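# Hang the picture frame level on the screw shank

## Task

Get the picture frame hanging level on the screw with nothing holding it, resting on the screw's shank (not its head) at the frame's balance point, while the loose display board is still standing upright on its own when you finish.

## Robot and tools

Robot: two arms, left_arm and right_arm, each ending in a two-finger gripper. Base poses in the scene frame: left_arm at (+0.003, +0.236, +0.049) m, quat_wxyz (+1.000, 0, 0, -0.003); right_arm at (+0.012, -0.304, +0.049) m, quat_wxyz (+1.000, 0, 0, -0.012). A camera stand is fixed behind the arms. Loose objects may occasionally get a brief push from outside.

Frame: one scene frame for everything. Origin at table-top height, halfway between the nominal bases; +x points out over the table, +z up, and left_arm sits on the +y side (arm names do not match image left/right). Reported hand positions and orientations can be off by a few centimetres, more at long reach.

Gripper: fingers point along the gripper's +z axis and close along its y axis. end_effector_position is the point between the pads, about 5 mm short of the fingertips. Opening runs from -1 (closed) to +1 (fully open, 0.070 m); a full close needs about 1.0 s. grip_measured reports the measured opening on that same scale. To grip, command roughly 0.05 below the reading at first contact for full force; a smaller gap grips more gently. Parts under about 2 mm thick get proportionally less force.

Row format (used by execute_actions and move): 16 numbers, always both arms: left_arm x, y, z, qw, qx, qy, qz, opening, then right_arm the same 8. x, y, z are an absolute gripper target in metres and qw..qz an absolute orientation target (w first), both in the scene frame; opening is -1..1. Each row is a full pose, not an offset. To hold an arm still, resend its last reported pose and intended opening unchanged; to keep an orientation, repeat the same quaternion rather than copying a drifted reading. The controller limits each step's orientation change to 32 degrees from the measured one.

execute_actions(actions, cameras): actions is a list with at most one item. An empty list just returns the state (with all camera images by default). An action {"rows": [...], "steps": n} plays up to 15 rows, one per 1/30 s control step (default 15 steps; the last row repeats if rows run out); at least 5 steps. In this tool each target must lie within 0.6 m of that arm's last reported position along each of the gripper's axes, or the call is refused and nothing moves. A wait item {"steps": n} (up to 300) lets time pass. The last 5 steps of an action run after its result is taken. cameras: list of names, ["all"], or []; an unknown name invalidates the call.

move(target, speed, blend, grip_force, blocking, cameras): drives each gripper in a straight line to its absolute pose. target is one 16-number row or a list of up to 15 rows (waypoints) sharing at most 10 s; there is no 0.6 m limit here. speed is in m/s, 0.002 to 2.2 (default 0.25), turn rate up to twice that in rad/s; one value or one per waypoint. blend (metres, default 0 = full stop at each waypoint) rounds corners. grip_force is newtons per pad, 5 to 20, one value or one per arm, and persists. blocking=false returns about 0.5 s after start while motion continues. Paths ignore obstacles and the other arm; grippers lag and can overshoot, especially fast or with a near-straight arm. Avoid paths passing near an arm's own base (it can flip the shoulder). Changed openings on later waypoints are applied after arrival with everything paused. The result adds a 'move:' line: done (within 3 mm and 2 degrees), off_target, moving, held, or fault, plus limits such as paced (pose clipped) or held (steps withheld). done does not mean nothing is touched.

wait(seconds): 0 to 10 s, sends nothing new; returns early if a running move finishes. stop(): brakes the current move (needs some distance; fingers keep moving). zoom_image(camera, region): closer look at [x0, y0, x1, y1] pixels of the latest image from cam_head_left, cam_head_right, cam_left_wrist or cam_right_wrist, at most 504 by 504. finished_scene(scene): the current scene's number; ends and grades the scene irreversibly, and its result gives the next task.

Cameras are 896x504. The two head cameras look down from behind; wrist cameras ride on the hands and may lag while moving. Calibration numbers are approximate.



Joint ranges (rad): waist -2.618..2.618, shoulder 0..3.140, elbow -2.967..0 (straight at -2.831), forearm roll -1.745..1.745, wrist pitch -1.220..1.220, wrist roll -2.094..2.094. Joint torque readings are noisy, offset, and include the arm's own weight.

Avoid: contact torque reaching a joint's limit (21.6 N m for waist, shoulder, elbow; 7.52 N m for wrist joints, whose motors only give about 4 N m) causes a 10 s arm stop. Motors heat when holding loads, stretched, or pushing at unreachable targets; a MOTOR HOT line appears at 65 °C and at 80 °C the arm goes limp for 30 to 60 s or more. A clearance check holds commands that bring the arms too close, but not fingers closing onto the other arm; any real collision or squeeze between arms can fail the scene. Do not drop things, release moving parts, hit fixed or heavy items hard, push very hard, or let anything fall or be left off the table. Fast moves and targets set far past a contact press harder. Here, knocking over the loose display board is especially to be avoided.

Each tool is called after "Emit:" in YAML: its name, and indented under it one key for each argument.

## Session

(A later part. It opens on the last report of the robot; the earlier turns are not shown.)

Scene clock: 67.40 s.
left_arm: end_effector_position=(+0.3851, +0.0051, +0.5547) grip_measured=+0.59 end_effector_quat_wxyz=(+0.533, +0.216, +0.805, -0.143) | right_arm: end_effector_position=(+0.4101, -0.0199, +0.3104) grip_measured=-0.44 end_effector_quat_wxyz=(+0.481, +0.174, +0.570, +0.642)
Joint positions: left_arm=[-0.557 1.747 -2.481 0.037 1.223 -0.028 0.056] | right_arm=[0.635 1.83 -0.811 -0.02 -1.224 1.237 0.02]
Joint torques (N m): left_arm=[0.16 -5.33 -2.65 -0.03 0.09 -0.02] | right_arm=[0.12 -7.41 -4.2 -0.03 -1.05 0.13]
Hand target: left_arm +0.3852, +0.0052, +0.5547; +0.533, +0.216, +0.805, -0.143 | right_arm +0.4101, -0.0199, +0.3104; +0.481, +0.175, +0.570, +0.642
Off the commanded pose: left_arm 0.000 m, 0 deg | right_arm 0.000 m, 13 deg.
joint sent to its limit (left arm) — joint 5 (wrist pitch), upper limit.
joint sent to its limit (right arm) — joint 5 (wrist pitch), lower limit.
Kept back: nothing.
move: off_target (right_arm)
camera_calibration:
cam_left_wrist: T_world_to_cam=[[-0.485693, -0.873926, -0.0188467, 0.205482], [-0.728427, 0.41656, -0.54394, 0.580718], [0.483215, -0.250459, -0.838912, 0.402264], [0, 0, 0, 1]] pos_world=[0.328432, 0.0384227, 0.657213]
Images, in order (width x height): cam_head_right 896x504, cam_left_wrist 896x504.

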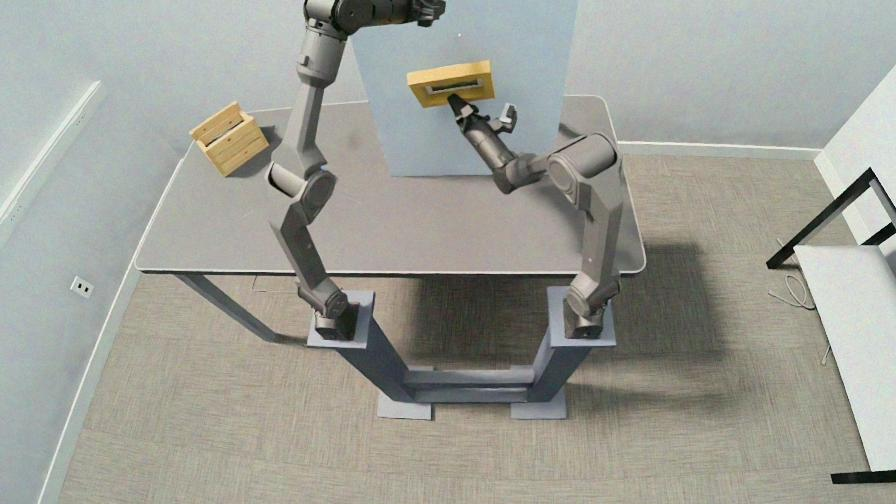

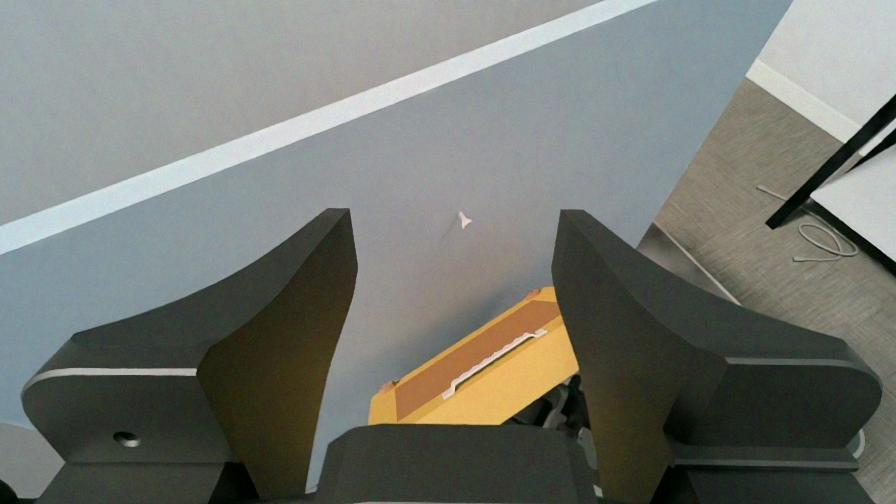

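Emit:
zoom_image:
  camera: "cam_left_wrist"
  region: [440, 350, 500, 405]

Emit:
zoom_image:
  camera: "cam_left_wrist"
  region: [490, 320, 550, 375]

Scaled by 8.400 from the camera's 896x504 image, which has a finer 1280x720 frame.

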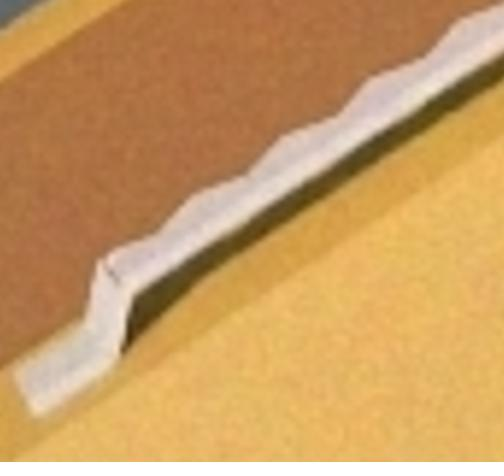

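Scaled by 8.400 from the camera's 896x504 image, which has a finer 1280x720 frame.

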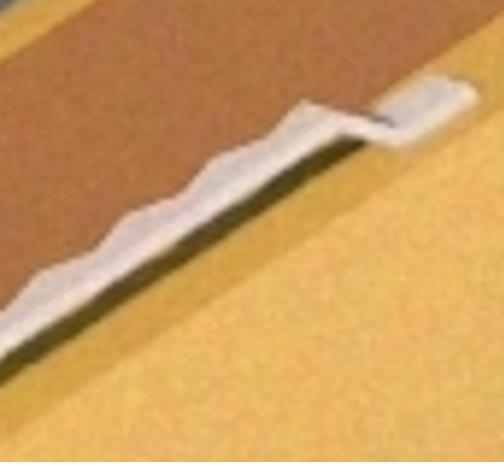

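Emit:
move:
  target:
    - [0.3852,0.0052,0.5547,0.533,0.216,0.805,-0.143,0.59,0.373,-0.0222,0.335,0.3482,0.3482,0.6154,0.6154,-0.6]
    - [0.3852,0.0052,0.5547,0.533,0.216,0.805,-0.143,0.59,0.373,-0.0222,0.358,0.3482,0.3482,0.6154,0.6154,-0.6]
    - [0.3852,0.0052,0.5547,0.533,0.216,0.805,-0.143,0.59,0.4344,-0.0222,0.358,0.3482,0.3482,0.6154,0.6154,-0.6]
    - [0.3852,0.0052,0.5547,0.533,0.216,0.805,-0.143,0.59,0.4344,-0.0222,0.349,0.3482,0.3482,0.6154,0.6154,-0.6]
  speed: [0.15, 0.1, 0.06, 0.03]
  cameras: ["cam_head_left", "cam_head_right", "cam_left_wrist"]

Emit:
zoom_image:
  camera: "cam_left_wrist"
  region: [340, 140, 620, 400]

Emit:
zoom_image:
  camera: "cam_left_wrist"
  region: [400, 180, 520, 260]

Scene clock: 77.00 s.
left_arm: end_effector_position=(+0.3851, +0.0051, +0.5547) grip_measured=+0.59 end_effector_quat_wxyz=(+0.533, +0.216, +0.805, -0.143) | right_arm: end_effector_position=(+0.4341, -0.0218, +0.3501) grip_measured=-0.43 end_effector_quat_wxyz=(+0.349, +0.347, +0.615, +0.616)
Joint positions: left_arm=[-0.557 1.747 -2.481 0.037 1.223 -0.028 0.056] | right_arm=[0.65 1.633 -1.043 0.173 -0.512 1.419 0.02]
Joint torques (N m): left_arm=[0.18 -5.48 -2.55 -0.04 0.07 -0.01] | right_arm=[-3.46 -3.36 -3.77 0.49 -0.42 0.11]
Hand target: left_arm +0.3852, +0.0052, +0.5547; +0.533, +0.216, +0.805, -0.143 | right_arm +0.4344, -0.0222, +0.3490; +0.348, +0.348, +0.615, +0.615
Off the commanded pose: left_arm 0.000 m, 0 deg | right_arm 0.001 m, 0 deg.
joint sent to its limit (left arm) — joint 5 (wrist pitch), upper limit.
Kept back: nothing.
move: done
camera_calibration:
cam_left_wrist: T_world_to_cam=[[-0.485693, -0.873926, -0.0188467, 0.205482], [-0.728427, 0.41656, -0.54394, 0.580718], [0.483215, -0.250459, -0.838912, 0.402264], [0, 0, 0, 1]] pos_world=[0.328432, 0.0384227, 0.657213]
Images, in order (width x height): cam_head_left 896x504, cam_head_right 896x504, cam_left_wrist 896x504.

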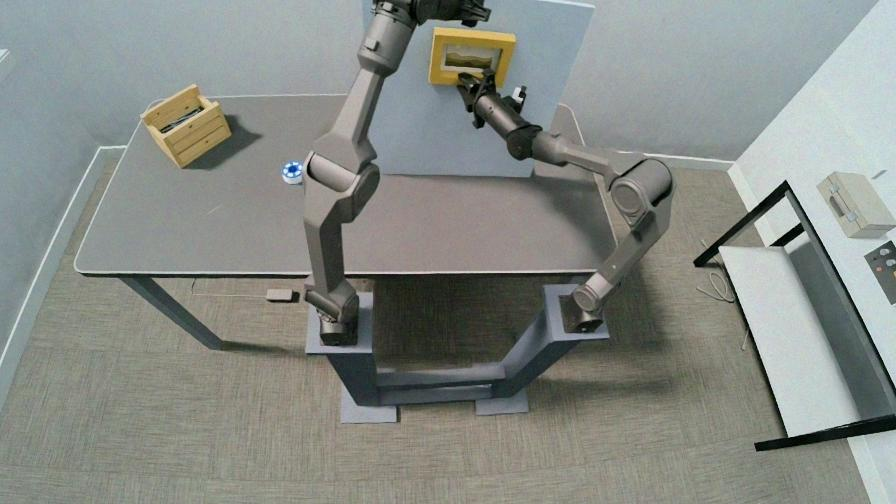

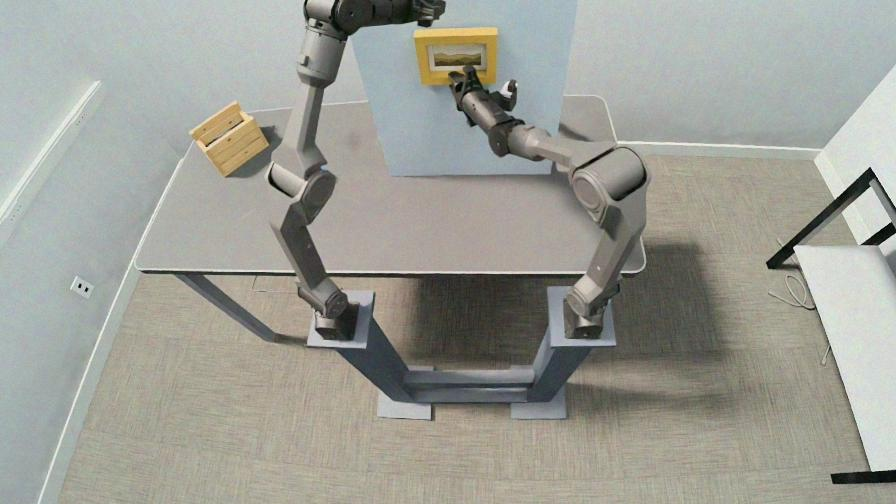

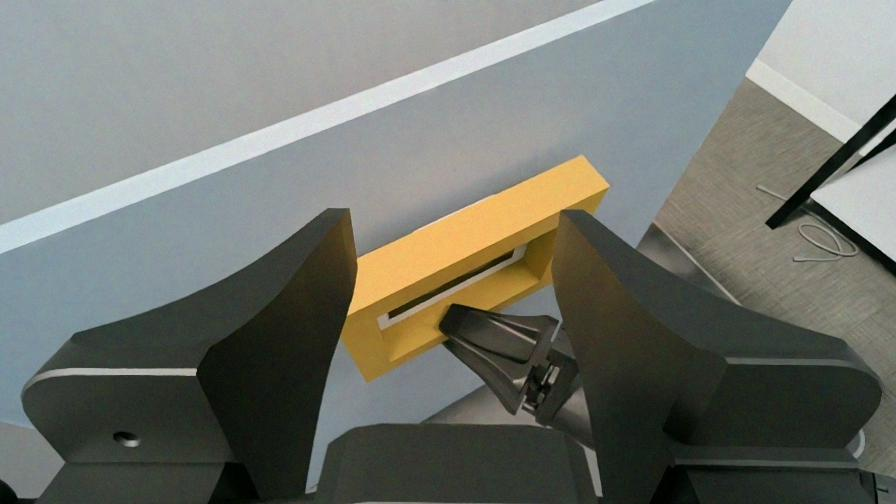

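Scaled by 1.800 from the camera's 896x504 image, which has a finer 1280x720 frame.

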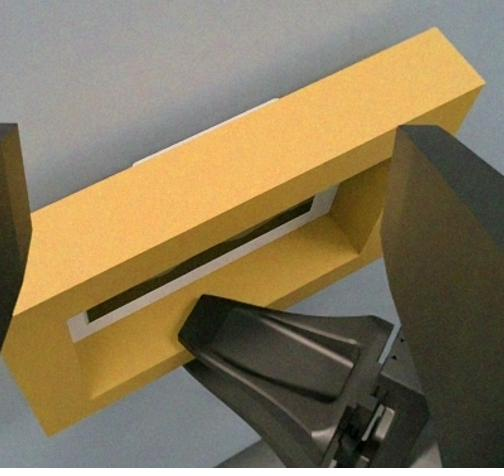

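Scaled by 4.200 from the camera's 896x504 image, which has a finer 1280x720 frame.

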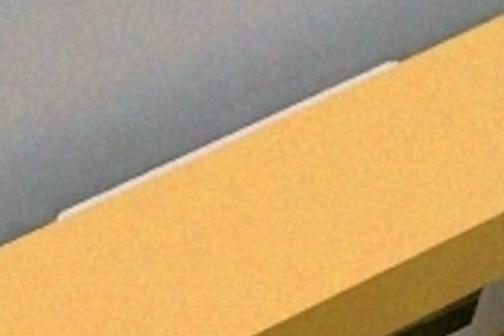

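Emit:
move:
  target: [0.3852,0.0052,0.5547,0.533,0.216,0.805,-0.143,0.59,0.4318,-0.0222,0.350,0.3482,0.3482,0.6154,0.6154,-0.6]
  speed: 0.03
  cameras: ["cam_left_wrist"]

Emit:
zoom_image:
  camera: "cam_left_wrist"
  region: [400, 180, 520, 260]

Scene clock: 78.97 s.
left_arm: end_effector_position=(+0.3851, +0.0051, +0.5547) grip_measured=+0.59 end_effector_quat_wxyz=(+0.533, +0.216, +0.805, -0.143) | right_arm: end_effector_position=(+0.4324, -0.0229, +0.3485) grip_measured=-0.44 end_effector_quat_wxyz=(+0.348, +0.350, +0.616, +0.614)
Joint positions: left_arm=[-0.557 1.747 -2.481 0.037 1.223 -0.028 0.056] | right_arm=[0.653 1.627 -1.035 0.187 -0.508 1.409 0.02]
Joint torques (N m): left_arm=[-0.1 -5.11 -2.51 -0.04 0.08 0.02] | right_arm=[0.69 -8.39 -5.22 -0.42 -1.3 -0.18]
Hand target: left_arm +0.3852, +0.0052, +0.5547; +0.533, +0.216, +0.805, -0.143 | right_arm +0.4318, -0.0222, +0.3500; +0.348, +0.348, +0.615, +0.615
Off the commanded pose: left_arm 0.000 m, 0 deg | right_arm 0.002 m, 0 deg.
joint sent to its limit (left arm) — joint 5 (wrist pitch), upper limit.
Kept back: nothing.
move: done
camera_calibration:
cam_left_wrist: T_world_to_cam=[[-0.485693, -0.873926, -0.0188467, 0.205482], [-0.728427, 0.41656, -0.54394, 0.580718], [0.483215, -0.250459, -0.838912, 0.402264], [0, 0, 0, 1]] pos_world=[0.328432, 0.0384227, 0.657213]
Images, in order (width x height): cam_left_wrist 896x504.

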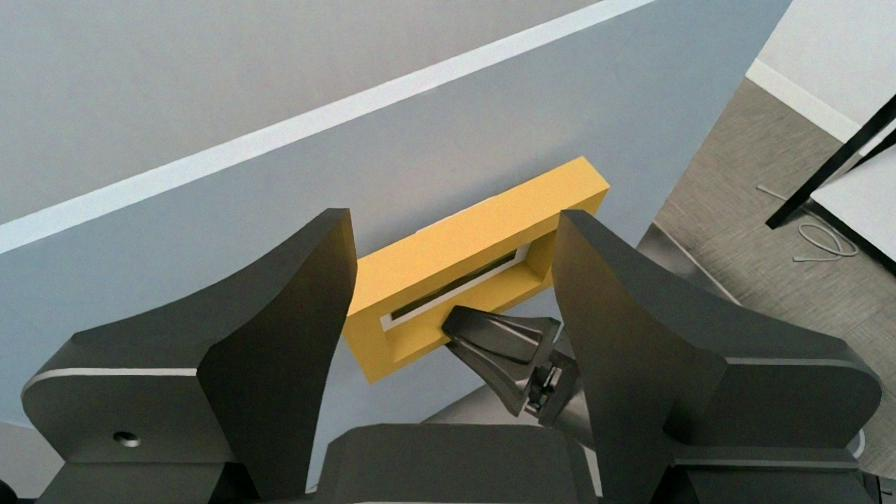

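Scaled by 4.200 from the camera's 896x504 image, which has a finer 1280x720 frame.

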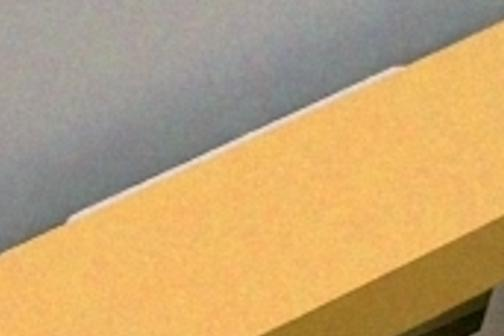

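Emit:
execute_actions:
  actions: []

Scene clock: 80.50 s.
left_arm: end_effector_position=(+0.3851, +0.0051, +0.5547) grip_measured=+0.59 end_effector_quat_wxyz=(+0.533, +0.216, +0.805, -0.143) | right_arm: end_effector_position=(+0.4320, -0.0224, +0.3496) grip_measured=-0.44 end_effector_quat_wxyz=(+0.348, +0.349, +0.616, +0.615)
Joint positions: left_arm=[-0.557 1.747 -2.481 0.037 1.223 -0.028 0.056] | right_arm=[0.654 1.626 -1.036 0.185 -0.509 1.409 0.02]
Joint torques (N m): left_arm=[-0.04 -5.51 -2.54 -0.02 0.1 -0.02] | right_arm=[0.79 -8.48 -5.5 -0.43 -1.32 -0.28]
Motor temperatures (°C): left_arm=[31 32 33 33 36 30] | right_arm=[29 31 34 35 40 32]
Hand target: left_arm +0.3852, +0.0052, +0.5547; +0.533, +0.216, +0.805, -0.143 | right_arm +0.4318, -0.0222, +0.3500; +0.348, +0.348, +0.615, +0.615
Off the commanded pose: left_arm 0.000 m, 0 deg | right_arm 0.001 m, 0 deg.
Steps of this call (1-46: nothing new was sent). Readings (end_effector_position of left_arm | right_arm):
1: (+0.3851, +0.0051, +0.5547) | (+0.4324, -0.0229, +0.3485)
2: (+0.3851, +0.0051, +0.5547) | (+0.4324, -0.0229, +0.3485)
4: (+0.3851, +0.0051, +0.5547) | (+0.4319, -0.0225, +0.3489)
8: (+0.3851, +0.0051, +0.5547) | (+0.4319, -0.0226, +0.3491)
46: the state above
camera_calibration:
cam_left_wrist: T_world_to_cam=[[-0.485693, -0.873926, -0.0188467, 0.205482], [-0.728427, 0.41656, -0.54394, 0.580718], [0.483215, -0.250459, -0.838912, 0.402264], [0, 0, 0, 1]] pos_world=[0.328432, 0.0384227, 0.657213]
cam_right_wrist: T_world_to_cam=[[-0.029246, 0.0276217, -0.999191, 0.363175], [-0.930381, 0.36469, 0.0373135, 0.39077], [0.365426, 0.930719, 0.015033, -0.0238732], [0, 0, 0, 1]] pos_world=[0.38291, -0.130322, 0.348658]

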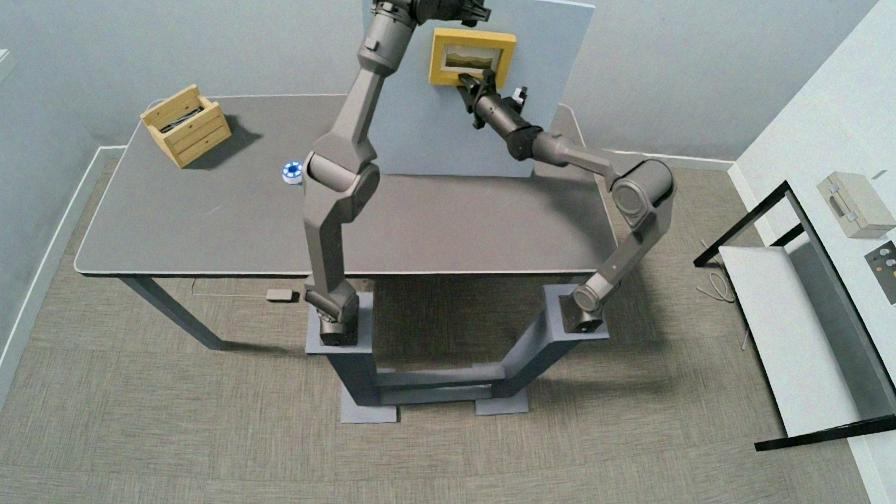

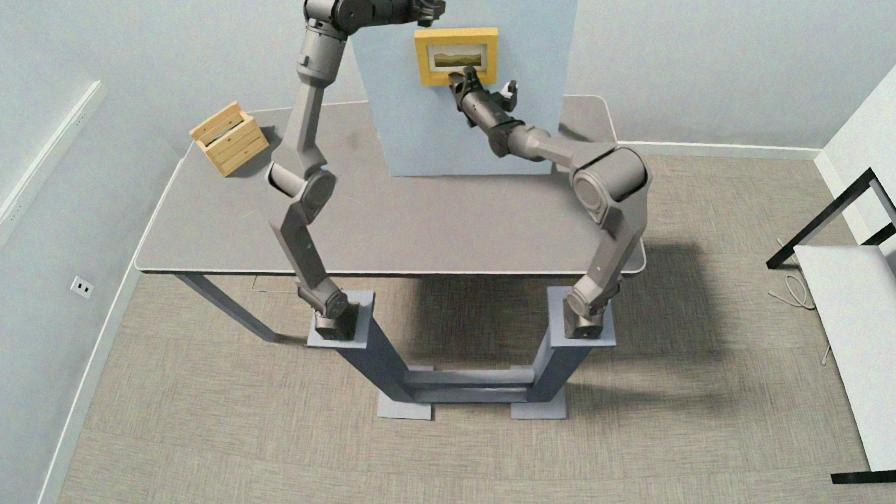

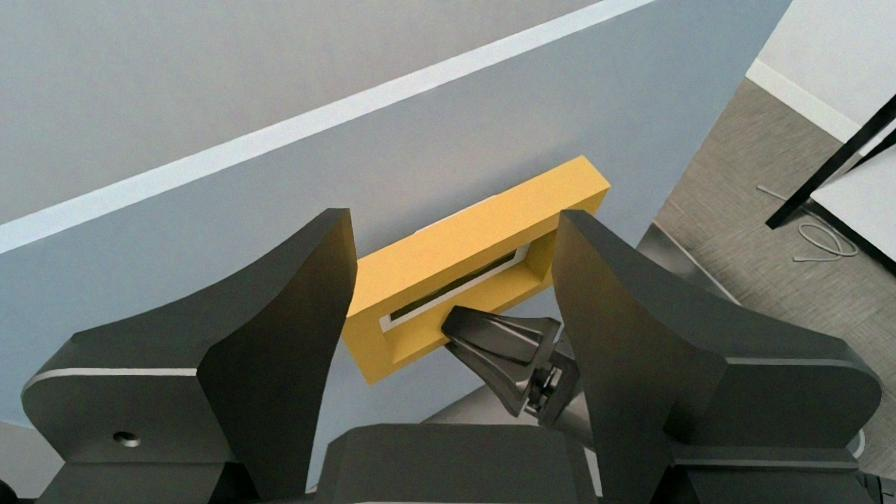

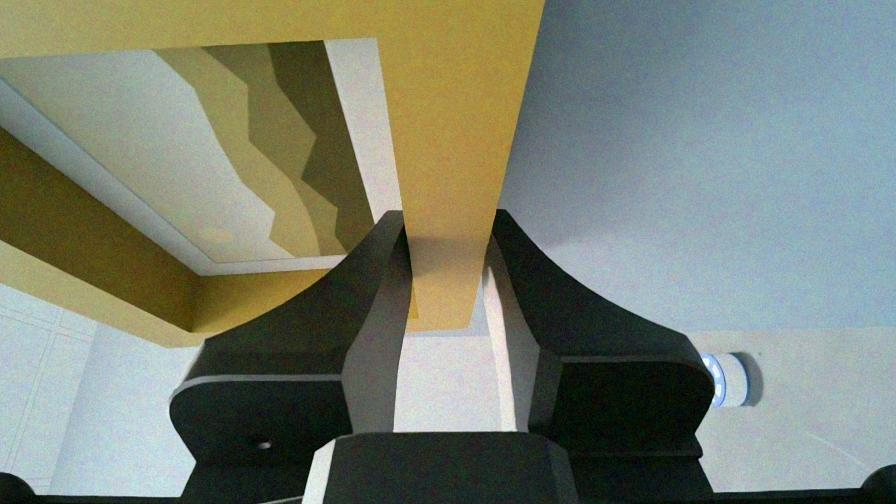

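Emit:
move:
  target:
    - [0.3852,0.0052,0.5547,0.533,0.216,0.805,-0.143,0.59,0.4334,-0.0220,0.3500,0.3482,0.3482,0.6154,0.6154,-0.6]
    - [0.3852,0.0052,0.5547,0.533,0.216,0.805,-0.143,0.59,0.4334,-0.0220,0.3475,0.3482,0.3482,0.6154,0.6154,-0.6]
  speed: 0.03
  cameras: ["cam_left_wrist"]

Emit:
zoom_image:
  camera: "cam_left_wrist"
  region: [400, 180, 520, 260]

Scene clock: 82.27 s.
left_arm: end_effector_position=(+0.3851, +0.0051, +0.5547) grip_measured=+0.59 end_effector_quat_wxyz=(+0.533, +0.216, +0.805, -0.143) | right_arm: end_effector_position=(+0.4334, -0.0218, +0.3480) grip_measured=-0.43 end_effector_quat_wxyz=(+0.348, +0.348, +0.615, +0.616)
Joint positions: left_arm=[-0.557 1.747 -2.481 0.037 1.223 -0.028 0.056] | right_arm=[0.652 1.634 -1.037 0.176 -0.518 1.417 0.02]
Joint torques (N m): left_arm=[0.13 -5.26 -2.76 -0.01 0.06 -0.01] | right_arm=[-0.92 -6.42 -4.27 -0.16 -1.09 0.07]
Hand target: left_arm +0.3852, +0.0052, +0.5547; +0.533, +0.216, +0.805, -0.143 | right_arm +0.4334, -0.0220, +0.3475; +0.348, +0.348, +0.615, +0.615
Off the commanded pose: left_arm 0.000 m, 0 deg | right_arm 0.001 m, 0 deg.
joint sent to its limit (left arm) — joint 5 (wrist pitch), upper limit.
Kept back: nothing.
move: done
camera_calibration:
cam_left_wrist: T_world_to_cam=[[-0.485693, -0.873926, -0.0188467, 0.205482], [-0.728427, 0.41656, -0.54394, 0.580718], [0.483215, -0.250459, -0.838912, 0.402264], [0, 0, 0, 1]] pos_world=[0.328432, 0.0384227, 0.657213]
Images, in order (width x height): cam_left_wrist 896x504.

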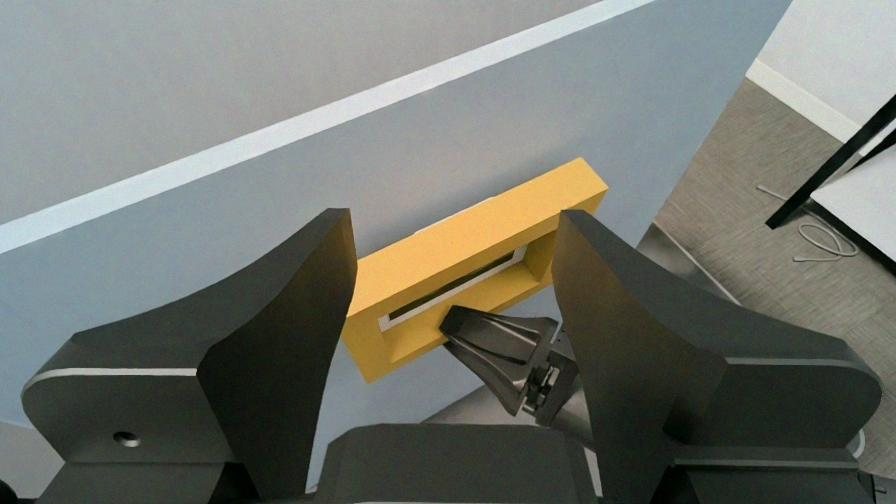

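Scaled by 4.200 from the camera's 896x504 image, which has a finer 1280x720 frame.

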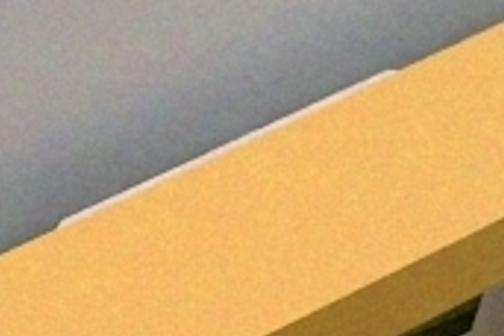

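Emit:
move:
  target:
    - [0.3852,0.0052,0.5547,0.533,0.216,0.805,-0.143,0.59,0.4334,-0.0224,0.3460,0.3482,0.3482,0.6154,0.6154,-0.6]
    - [0.3852,0.0052,0.5547,0.533,0.216,0.805,-0.143,0.59,0.4334,-0.0224,0.3440,0.3482,0.3482,0.6154,0.6154,-0.6]
  speed: 0.02
  cameras: ["cam_left_wrist"]

Emit:
zoom_image:
  camera: "cam_left_wrist"
  region: [400, 180, 520, 260]

Scene clock: 83.53 s.
left_arm: end_effector_position=(+0.3851, +0.0051, +0.5547) grip_measured=+0.59 end_effector_quat_wxyz=(+0.533, +0.216, +0.805, -0.143) | right_arm: end_effector_position=(+0.4332, -0.0222, +0.3440) grip_measured=-0.44 end_effector_quat_wxyz=(+0.348, +0.348, +0.615, +0.616)
Joint positions: left_arm=[-0.557 1.747 -2.481 0.037 1.223 -0.028 0.056] | right_arm=[0.651 1.638 -1.026 0.17 -0.532 1.424 0.02]
Joint torques (N m): left_arm=[0.11 -5.44 -2.54 0.01 0.09 -0.04] | right_arm=[-0.65 -6.78 -4.6 -0.28 -1.11 0.08]
Hand target: left_arm +0.3852, +0.0052, +0.5547; +0.533, +0.216, +0.805, -0.143 | right_arm +0.4334, -0.0224, +0.3440; +0.348, +0.348, +0.615, +0.615
Off the commanded pose: left_arm 0.000 m, 0 deg | right_arm 0.000 m, 0 deg.
joint sent to its limit (left arm) — joint 5 (wrist pitch), upper limit.
Kept back: nothing.
move: done
camera_calibration:
cam_left_wrist: T_world_to_cam=[[-0.485693, -0.873926, -0.0188467, 0.205482], [-0.728427, 0.41656, -0.54394, 0.580718], [0.483215, -0.250459, -0.838912, 0.402264], [0, 0, 0, 1]] pos_world=[0.328432, 0.0384227, 0.657213]
Images, in order (width x height): cam_left_wrist 896x504.

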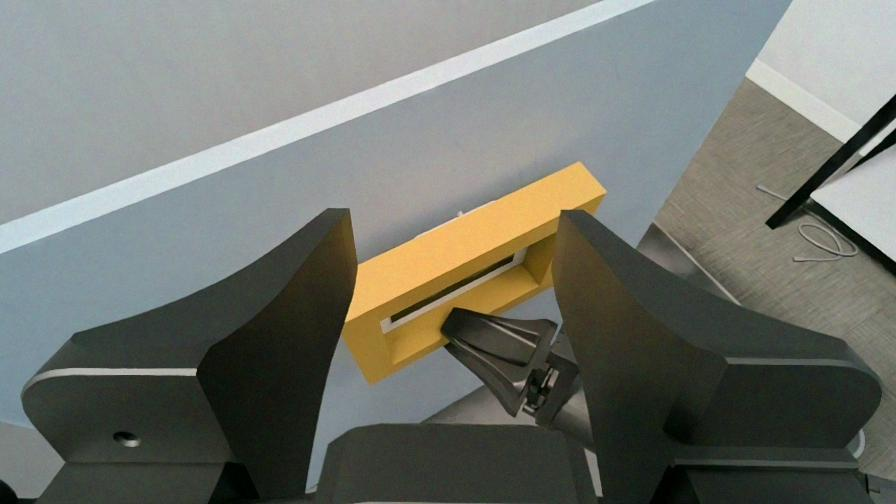

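Scaled by 4.200 from the camera's 896x504 image, which has a finer 1280x720 frame.

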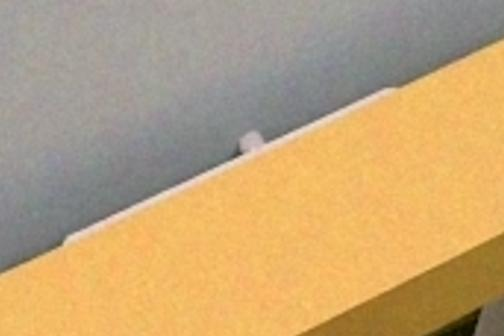

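Emit:
zoom_image:
  camera: "cam_left_wrist"
  region: [440, 195, 485, 225]

Scaled by 11.200 from the camera's 896x504 image, which has a finer 1280x720 frame.

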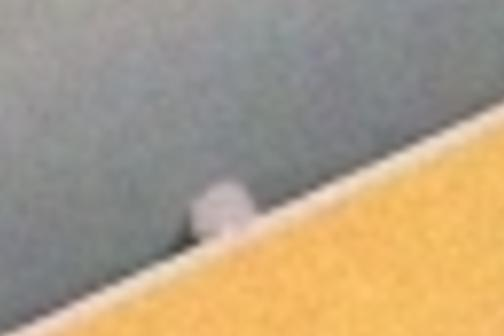

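Emit:
move:
  target:
    - [0.3852,0.0052,0.5547,0.533,0.216,0.805,-0.143,0.59,0.4334,-0.0224,0.3430,0.3482,0.3482,0.6154,0.6154,-0.6]
    - [0.3852,0.0052,0.5547,0.533,0.216,0.805,-0.143,0.59,0.4334,-0.0224,0.3420,0.3482,0.3482,0.6154,0.6154,-0.6]
  speed: 0.02
  cameras: ["cam_left_wrist"]

Emit:
zoom_image:
  camera: "cam_left_wrist"
  region: [400, 180, 520, 260]

Scene clock: 85.90 s.
left_arm: end_effector_position=(+0.3851, +0.0051, +0.5547) grip_measured=+0.59 end_effector_quat_wxyz=(+0.533, +0.216, +0.805, -0.143) | right_arm: end_effector_position=(+0.4332, -0.0222, +0.3435) grip_measured=-0.44 end_effector_quat_wxyz=(+0.349, +0.347, +0.614, +0.617)
Joint positions: left_arm=[-0.557 1.747 -2.481 0.037 1.223 -0.028 0.056] | right_arm=[0.651 1.641 -1.023 0.167 -0.541 1.426 0.02]
Joint torques (N m): left_arm=[-0.02 -5.43 -2.48 -0.01 0.06 -0.03] | right_arm=[0.28 -5.63 -3.63 -0.07 -0.79 0.27]
Hand target: left_arm +0.3852, +0.0052, +0.5547; +0.533, +0.216, +0.805, -0.143 | right_arm +0.4334, -0.0224, +0.3420; +0.348, +0.348, +0.615, +0.615
Off the commanded pose: left_arm 0.000 m, 0 deg | right_arm 0.001 m, 0 deg.
joint sent to its limit (left arm) — joint 5 (wrist pitch), upper limit.
Kept back: nothing.
move: done
camera_calibration:
cam_left_wrist: T_world_to_cam=[[-0.485693, -0.873926, -0.0188467, 0.205482], [-0.728427, 0.41656, -0.54394, 0.580718], [0.483215, -0.250459, -0.838912, 0.402264], [0, 0, 0, 1]] pos_world=[0.328432, 0.0384227, 0.657213]
Images, in order (width x height): cam_left_wrist 896x504.

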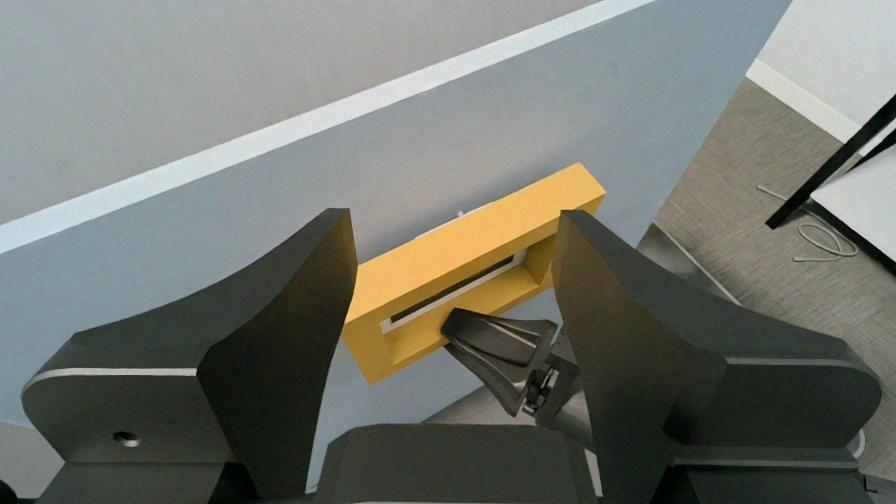

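Scaled by 4.200 from the camera's 896x504 image, which has a finer 1280x720 frame.

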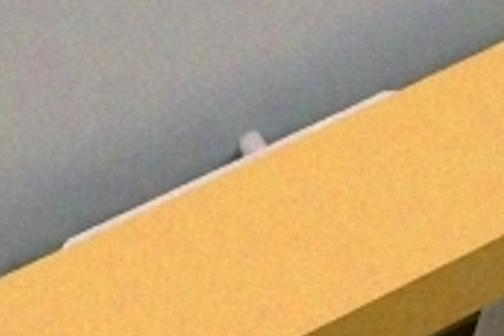

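Emit:
move:
  target: [0.3852,0.0052,0.5547,0.533,0.216,0.805,-0.143,0.59,0.4334,-0.0224,0.3400,0.3482,0.3482,0.6154,0.6154,-0.6]
  speed: 0.02
  cameras: ["cam_left_wrist"]

Emit:
zoom_image:
  camera: "cam_left_wrist"
  region: [400, 180, 520, 260]

Scene clock: 87.20 s.
left_arm: end_effector_position=(+0.3851, +0.0051, +0.5547) grip_measured=+0.59 end_effector_quat_wxyz=(+0.533, +0.216, +0.805, -0.143) | right_arm: end_effector_position=(+0.4333, -0.0222, +0.3421) grip_measured=-0.44 end_effector_quat_wxyz=(+0.349, +0.347, +0.614, +0.617)
Joint positions: left_arm=[-0.557 1.747 -2.481 0.037 1.223 -0.028 0.056] | right_arm=[0.651 1.643 -1.019 0.166 -0.549 1.429 0.02]
Joint torques (N m): left_arm=[0 -5.43 -2.66 0 0.09 -0.04] | right_arm=[0.33 -0.98 -0.52 -0.02 0.79 0.4]
Hand target: left_arm +0.3852, +0.0052, +0.5547; +0.533, +0.216, +0.805, -0.143 | right_arm +0.4334, -0.0224, +0.3400; +0.348, +0.348, +0.615, +0.615
Off the commanded pose: left_arm 0.000 m, 0 deg | right_arm 0.002 m, 0 deg.
joint sent to its limit (left arm) — joint 5 (wrist pitch), upper limit.
Kept back: nothing.
move: done
camera_calibration:
cam_left_wrist: T_world_to_cam=[[-0.485693, -0.873926, -0.0188467, 0.205482], [-0.728427, 0.41656, -0.54394, 0.580718], [0.483215, -0.250459, -0.838912, 0.402264], [0, 0, 0, 1]] pos_world=[0.328432, 0.0384227, 0.657213]
Images, in order (width x height): cam_left_wrist 896x504.

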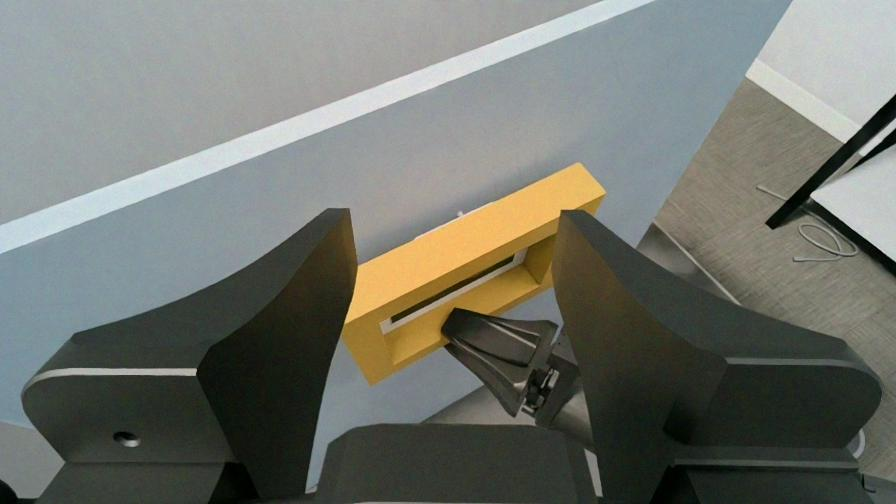

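Scaled by 4.200 from the camera's 896x504 image, which has a finer 1280x720 frame.

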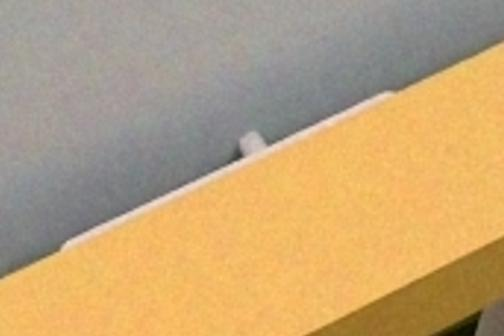

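Emit:
move:
  target:
    - [0.3852,0.0052,0.5547,0.533,0.216,0.805,-0.143,0.59,0.4332,-0.0222,0.3426,0.3482,0.3482,0.6154,0.6154,-0.6]
    - [0.3852,0.0052,0.5547,0.533,0.216,0.805,-0.143,0.59,0.4317,-0.0222,0.3426,0.3482,0.3482,0.6154,0.6154,-0.6]
  speed: 0.02
  cameras: ["cam_left_wrist"]

Emit:
zoom_image:
  camera: "cam_left_wrist"
  region: [400, 180, 520, 260]

Scene clock: 88.87 s.
left_arm: end_effector_position=(+0.3851, +0.0051, +0.5547) grip_measured=+0.59 end_effector_quat_wxyz=(+0.533, +0.216, +0.805, -0.143) | right_arm: end_effector_position=(+0.4321, -0.0222, +0.3420) grip_measured=-0.44 end_effector_quat_wxyz=(+0.348, +0.349, +0.616, +0.615)
Joint positions: left_arm=[-0.557 1.747 -2.481 0.037 1.223 -0.028 0.056] | right_arm=[0.654 1.638 -1.019 0.177 -0.536 1.42 0.02]
Joint torques (N m): left_arm=[-0.03 -5.52 -2.59 0.02 0.07 -0.02] | right_arm=[2.48 -1.74 0.2 -0.42 1.07 -0.11]
Hand target: left_arm +0.3852, +0.0052, +0.5547; +0.533, +0.216, +0.805, -0.143 | right_arm +0.4317, -0.0222, +0.3426; +0.348, +0.348, +0.615, +0.615
Off the commanded pose: left_arm 0.000 m, 0 deg | right_arm 0.001 m, 0 deg.
joint sent to its limit (left arm) — joint 5 (wrist pitch), upper limit.
Kept back: nothing.
move: done
camera_calibration:
cam_left_wrist: T_world_to_cam=[[-0.485693, -0.873926, -0.0188467, 0.205482], [-0.728427, 0.41656, -0.54394, 0.580718], [0.483215, -0.250459, -0.838912, 0.402264], [0, 0, 0, 1]] pos_world=[0.328432, 0.0384227, 0.657213]
Images, in order (width x height): cam_left_wrist 896x504.

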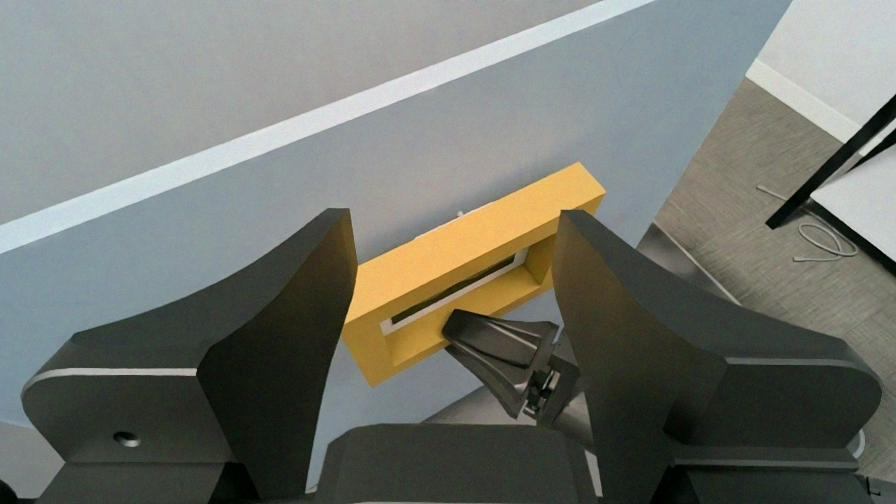

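Scaled by 4.200 from the camera's 896x504 image, which has a finer 1280x720 frame.

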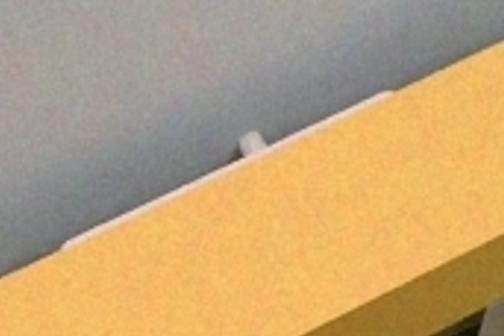

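Emit:
move:
  target:
    - [0.3852,0.0052,0.5547,0.533,0.216,0.805,-0.143,0.59,0.4317,-0.0222,0.3436,0.3482,0.3482,0.6154,0.6154,-0.6]
    - [0.3852,0.0052,0.5547,0.533,0.216,0.805,-0.143,0.59,0.4300,-0.0222,0.3436,0.3482,0.3482,0.6154,0.6154,-0.6]
  speed: 0.02
  cameras: ["cam_left_wrist"]

Emit:
zoom_image:
  camera: "cam_left_wrist"
  region: [400, 180, 520, 260]

Scene clock: 90.17 s.
left_arm: end_effector_position=(+0.3851, +0.0051, +0.5547) grip_measured=+0.59 end_effector_quat_wxyz=(+0.533, +0.216, +0.805, -0.143) | right_arm: end_effector_position=(+0.4303, -0.0222, +0.3429) grip_measured=-0.44 end_effector_quat_wxyz=(+0.348, +0.349, +0.616, +0.615)
Joint positions: left_arm=[-0.557 1.747 -2.481 0.037 1.223 -0.028 0.056] | right_arm=[0.658 1.632 -1.015 0.185 -0.534 1.413 0.02]
Joint torques (N m): left_arm=[0.01 -5.54 -2.64 -0.02 0.06 -0.03] | right_arm=[2.57 -4.6 -1.75 -0.8 0.1 -0.33]
Hand target: left_arm +0.3852, +0.0052, +0.5547; +0.533, +0.216, +0.805, -0.143 | right_arm +0.4300, -0.0222, +0.3436; +0.348, +0.348, +0.615, +0.615
Off the commanded pose: left_arm 0.000 m, 0 deg | right_arm 0.001 m, 0 deg.
joint sent to its limit (left arm) — joint 5 (wrist pitch), upper limit.
Kept back: nothing.
move: done
camera_calibration:
cam_left_wrist: T_world_to_cam=[[-0.485693, -0.873926, -0.0188467, 0.205482], [-0.728427, 0.41656, -0.54394, 0.580718], [0.483215, -0.250459, -0.838912, 0.402264], [0, 0, 0, 1]] pos_world=[0.328432, 0.0384227, 0.657213]
Images, in order (width x height): cam_left_wrist 896x504.

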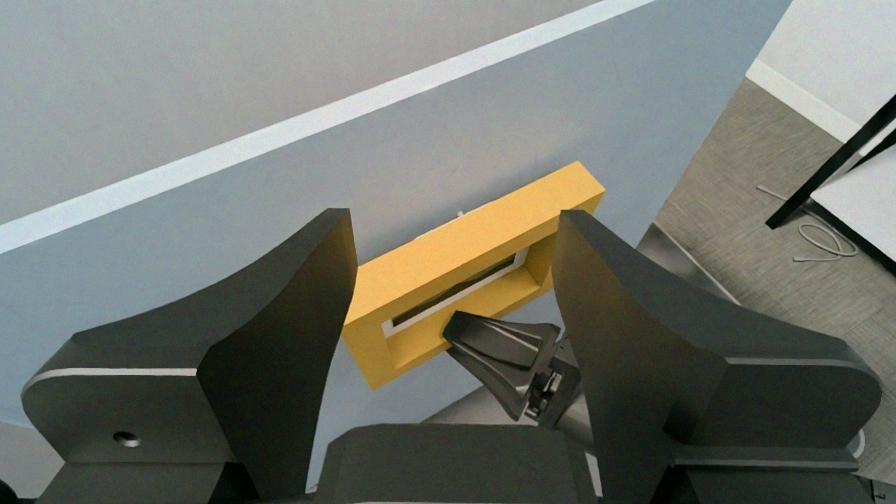

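Scaled by 4.200 from the camera's 896x504 image, which has a finer 1280x720 frame.

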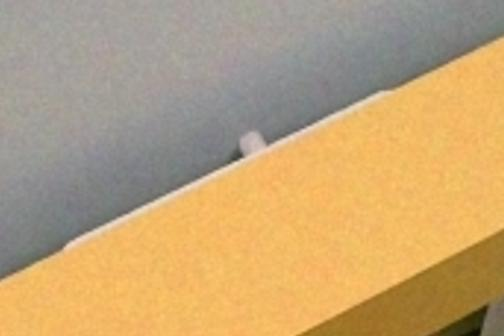

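Emit:
move:
  target: [0.3852,0.0052,0.5547,0.533,0.216,0.805,-0.143,0.59,0.4330,-0.0222,0.3436,0.3482,0.3482,0.6154,0.6154,-0.6]
  speed: 0.03

Scene clock: 91.10 s.
left_arm: end_effector_position=(+0.3851, +0.0051, +0.5547) grip_measured=+0.59 end_effector_quat_wxyz=(+0.533, +0.216, +0.805, -0.143) | right_arm: end_effector_position=(+0.4325, -0.0217, +0.3431) grip_measured=-0.44 end_effector_quat_wxyz=(+0.348, +0.347, +0.616, +0.615)
Joint positions: left_arm=[-0.557 1.747 -2.481 0.037 1.223 -0.028 0.056] | right_arm=[0.653 1.638 -1.023 0.171 -0.533 1.421 0.02]
Joint torques (N m): left_arm=[0.23 -5.45 -2.55 0 0.06 0] | right_arm=[0.19 -4.03 -4.36 -0.35 -0.22 0.11]
Hand target: left_arm +0.3852, +0.0052, +0.5547; +0.533, +0.216, +0.805, -0.143 | right_arm +0.4330, -0.0222, +0.3436; +0.348, +0.348, +0.615, +0.615
Off the commanded pose: left_arm 0.000 m, 0 deg | right_arm 0.001 m, 0 deg.
joint sent to its limit (left arm) — joint 5 (wrist pitch), upper limit.
Kept back: nothing.
move: done

Slow gentle opening.

Emit:
move:
  target:
    - [0.3852,0.0052,0.5547,0.533,0.216,0.805,-0.143,0.59,0.4330,-0.0222,0.3436,0.3482,0.3482,0.6154,0.6154,-0.42]
    - [0.3852,0.0052,0.5547,0.533,0.216,0.805,-0.143,0.59,0.4330,-0.0222,0.3436,0.3482,0.3482,0.6154,0.6154,-0.36]
    - [0.3852,0.0052,0.5547,0.533,0.216,0.805,-0.143,0.59,0.4330,-0.0222,0.3436,0.3482,0.3482,0.6154,0.6154,-0.25]
  speed: 0.03
  cameras: ["cam_left_wrist","cam_head_right"]

Emit:
zoom_image:
  camera: "cam_left_wrist"
  region: [320, 140, 620, 400]

Emit:
zoom_image:
  camera: "cam_head_right"
  region: [390, 10, 520, 110]

Scene clock: 92.93 s.
left_arm: end_effector_position=(+0.3851, +0.0051, +0.5547) grip_measured=+0.59 end_effector_quat_wxyz=(+0.533, +0.216, +0.805, -0.143) | right_arm: end_effector_position=(+0.4328, -0.0220, +0.3435) grip_measured=-0.25 end_effector_quat_wxyz=(+0.348, +0.348, +0.616, +0.615)
Joint positions: left_arm=[-0.557 1.747 -2.481 0.037 1.223 -0.028 0.056] | right_arm=[0.652 1.638 -1.024 0.171 -0.533 1.421 0.026]
Joint torques (N m): left_arm=[-0.05 -5.35 -2.45 0.01 0.06 -0.03] | right_arm=[-0.29 -7.34 -4.48 -0.2 -0.92 0.16]
Hand target: left_arm +0.3852, +0.0052, +0.5547; +0.533, +0.216, +0.805, -0.143 | right_arm +0.4330, -0.0222, +0.3436; +0.348, +0.348, +0.615, +0.615
Off the commanded pose: left_arm 0.000 m, 0 deg | right_arm 0.000 m, 0 deg.
joint sent to its limit (left arm) — joint 5 (wrist pitch), upper limit.
Kept back: nothing.
move: done
camera_calibration:
cam_left_wrist: T_world_to_cam=[[-0.485693, -0.873926, -0.0188467, 0.205482], [-0.728427, 0.41656, -0.54394, 0.580718], [0.483215, -0.250459, -0.838912, 0.402264], [0, 0, 0, 1]] pos_world=[0.328432, 0.0384227, 0.657213]
Images, in order (width x height): cam_head_right 896x504, cam_left_wrist 896x504.

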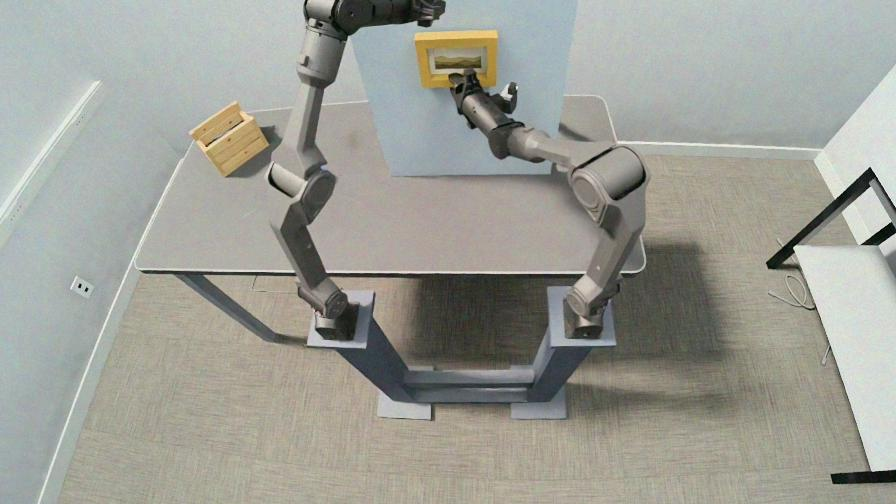

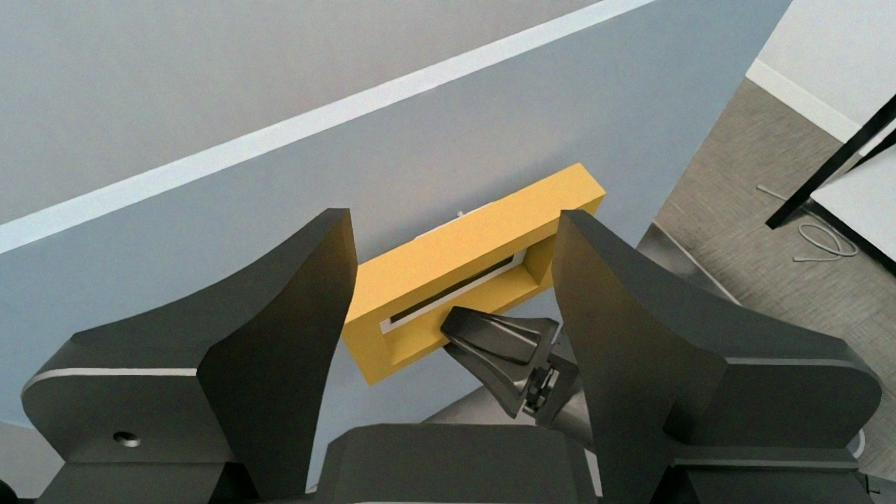

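Scaled by 1.680 from the camera's 896x504 image, which has a finer 1280x720 frame.

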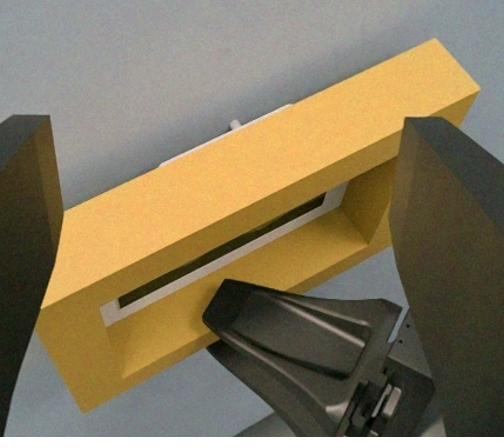

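Scaled by 3.877 from the camera's 896x504 image, which has a finer 1280x720 frame.

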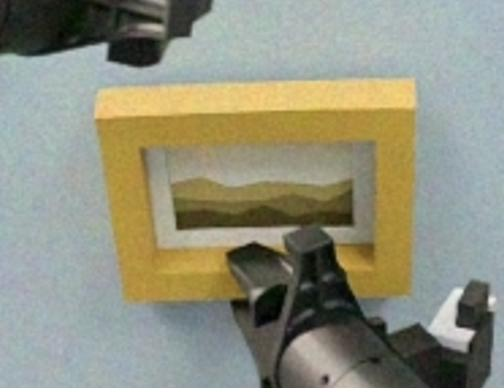

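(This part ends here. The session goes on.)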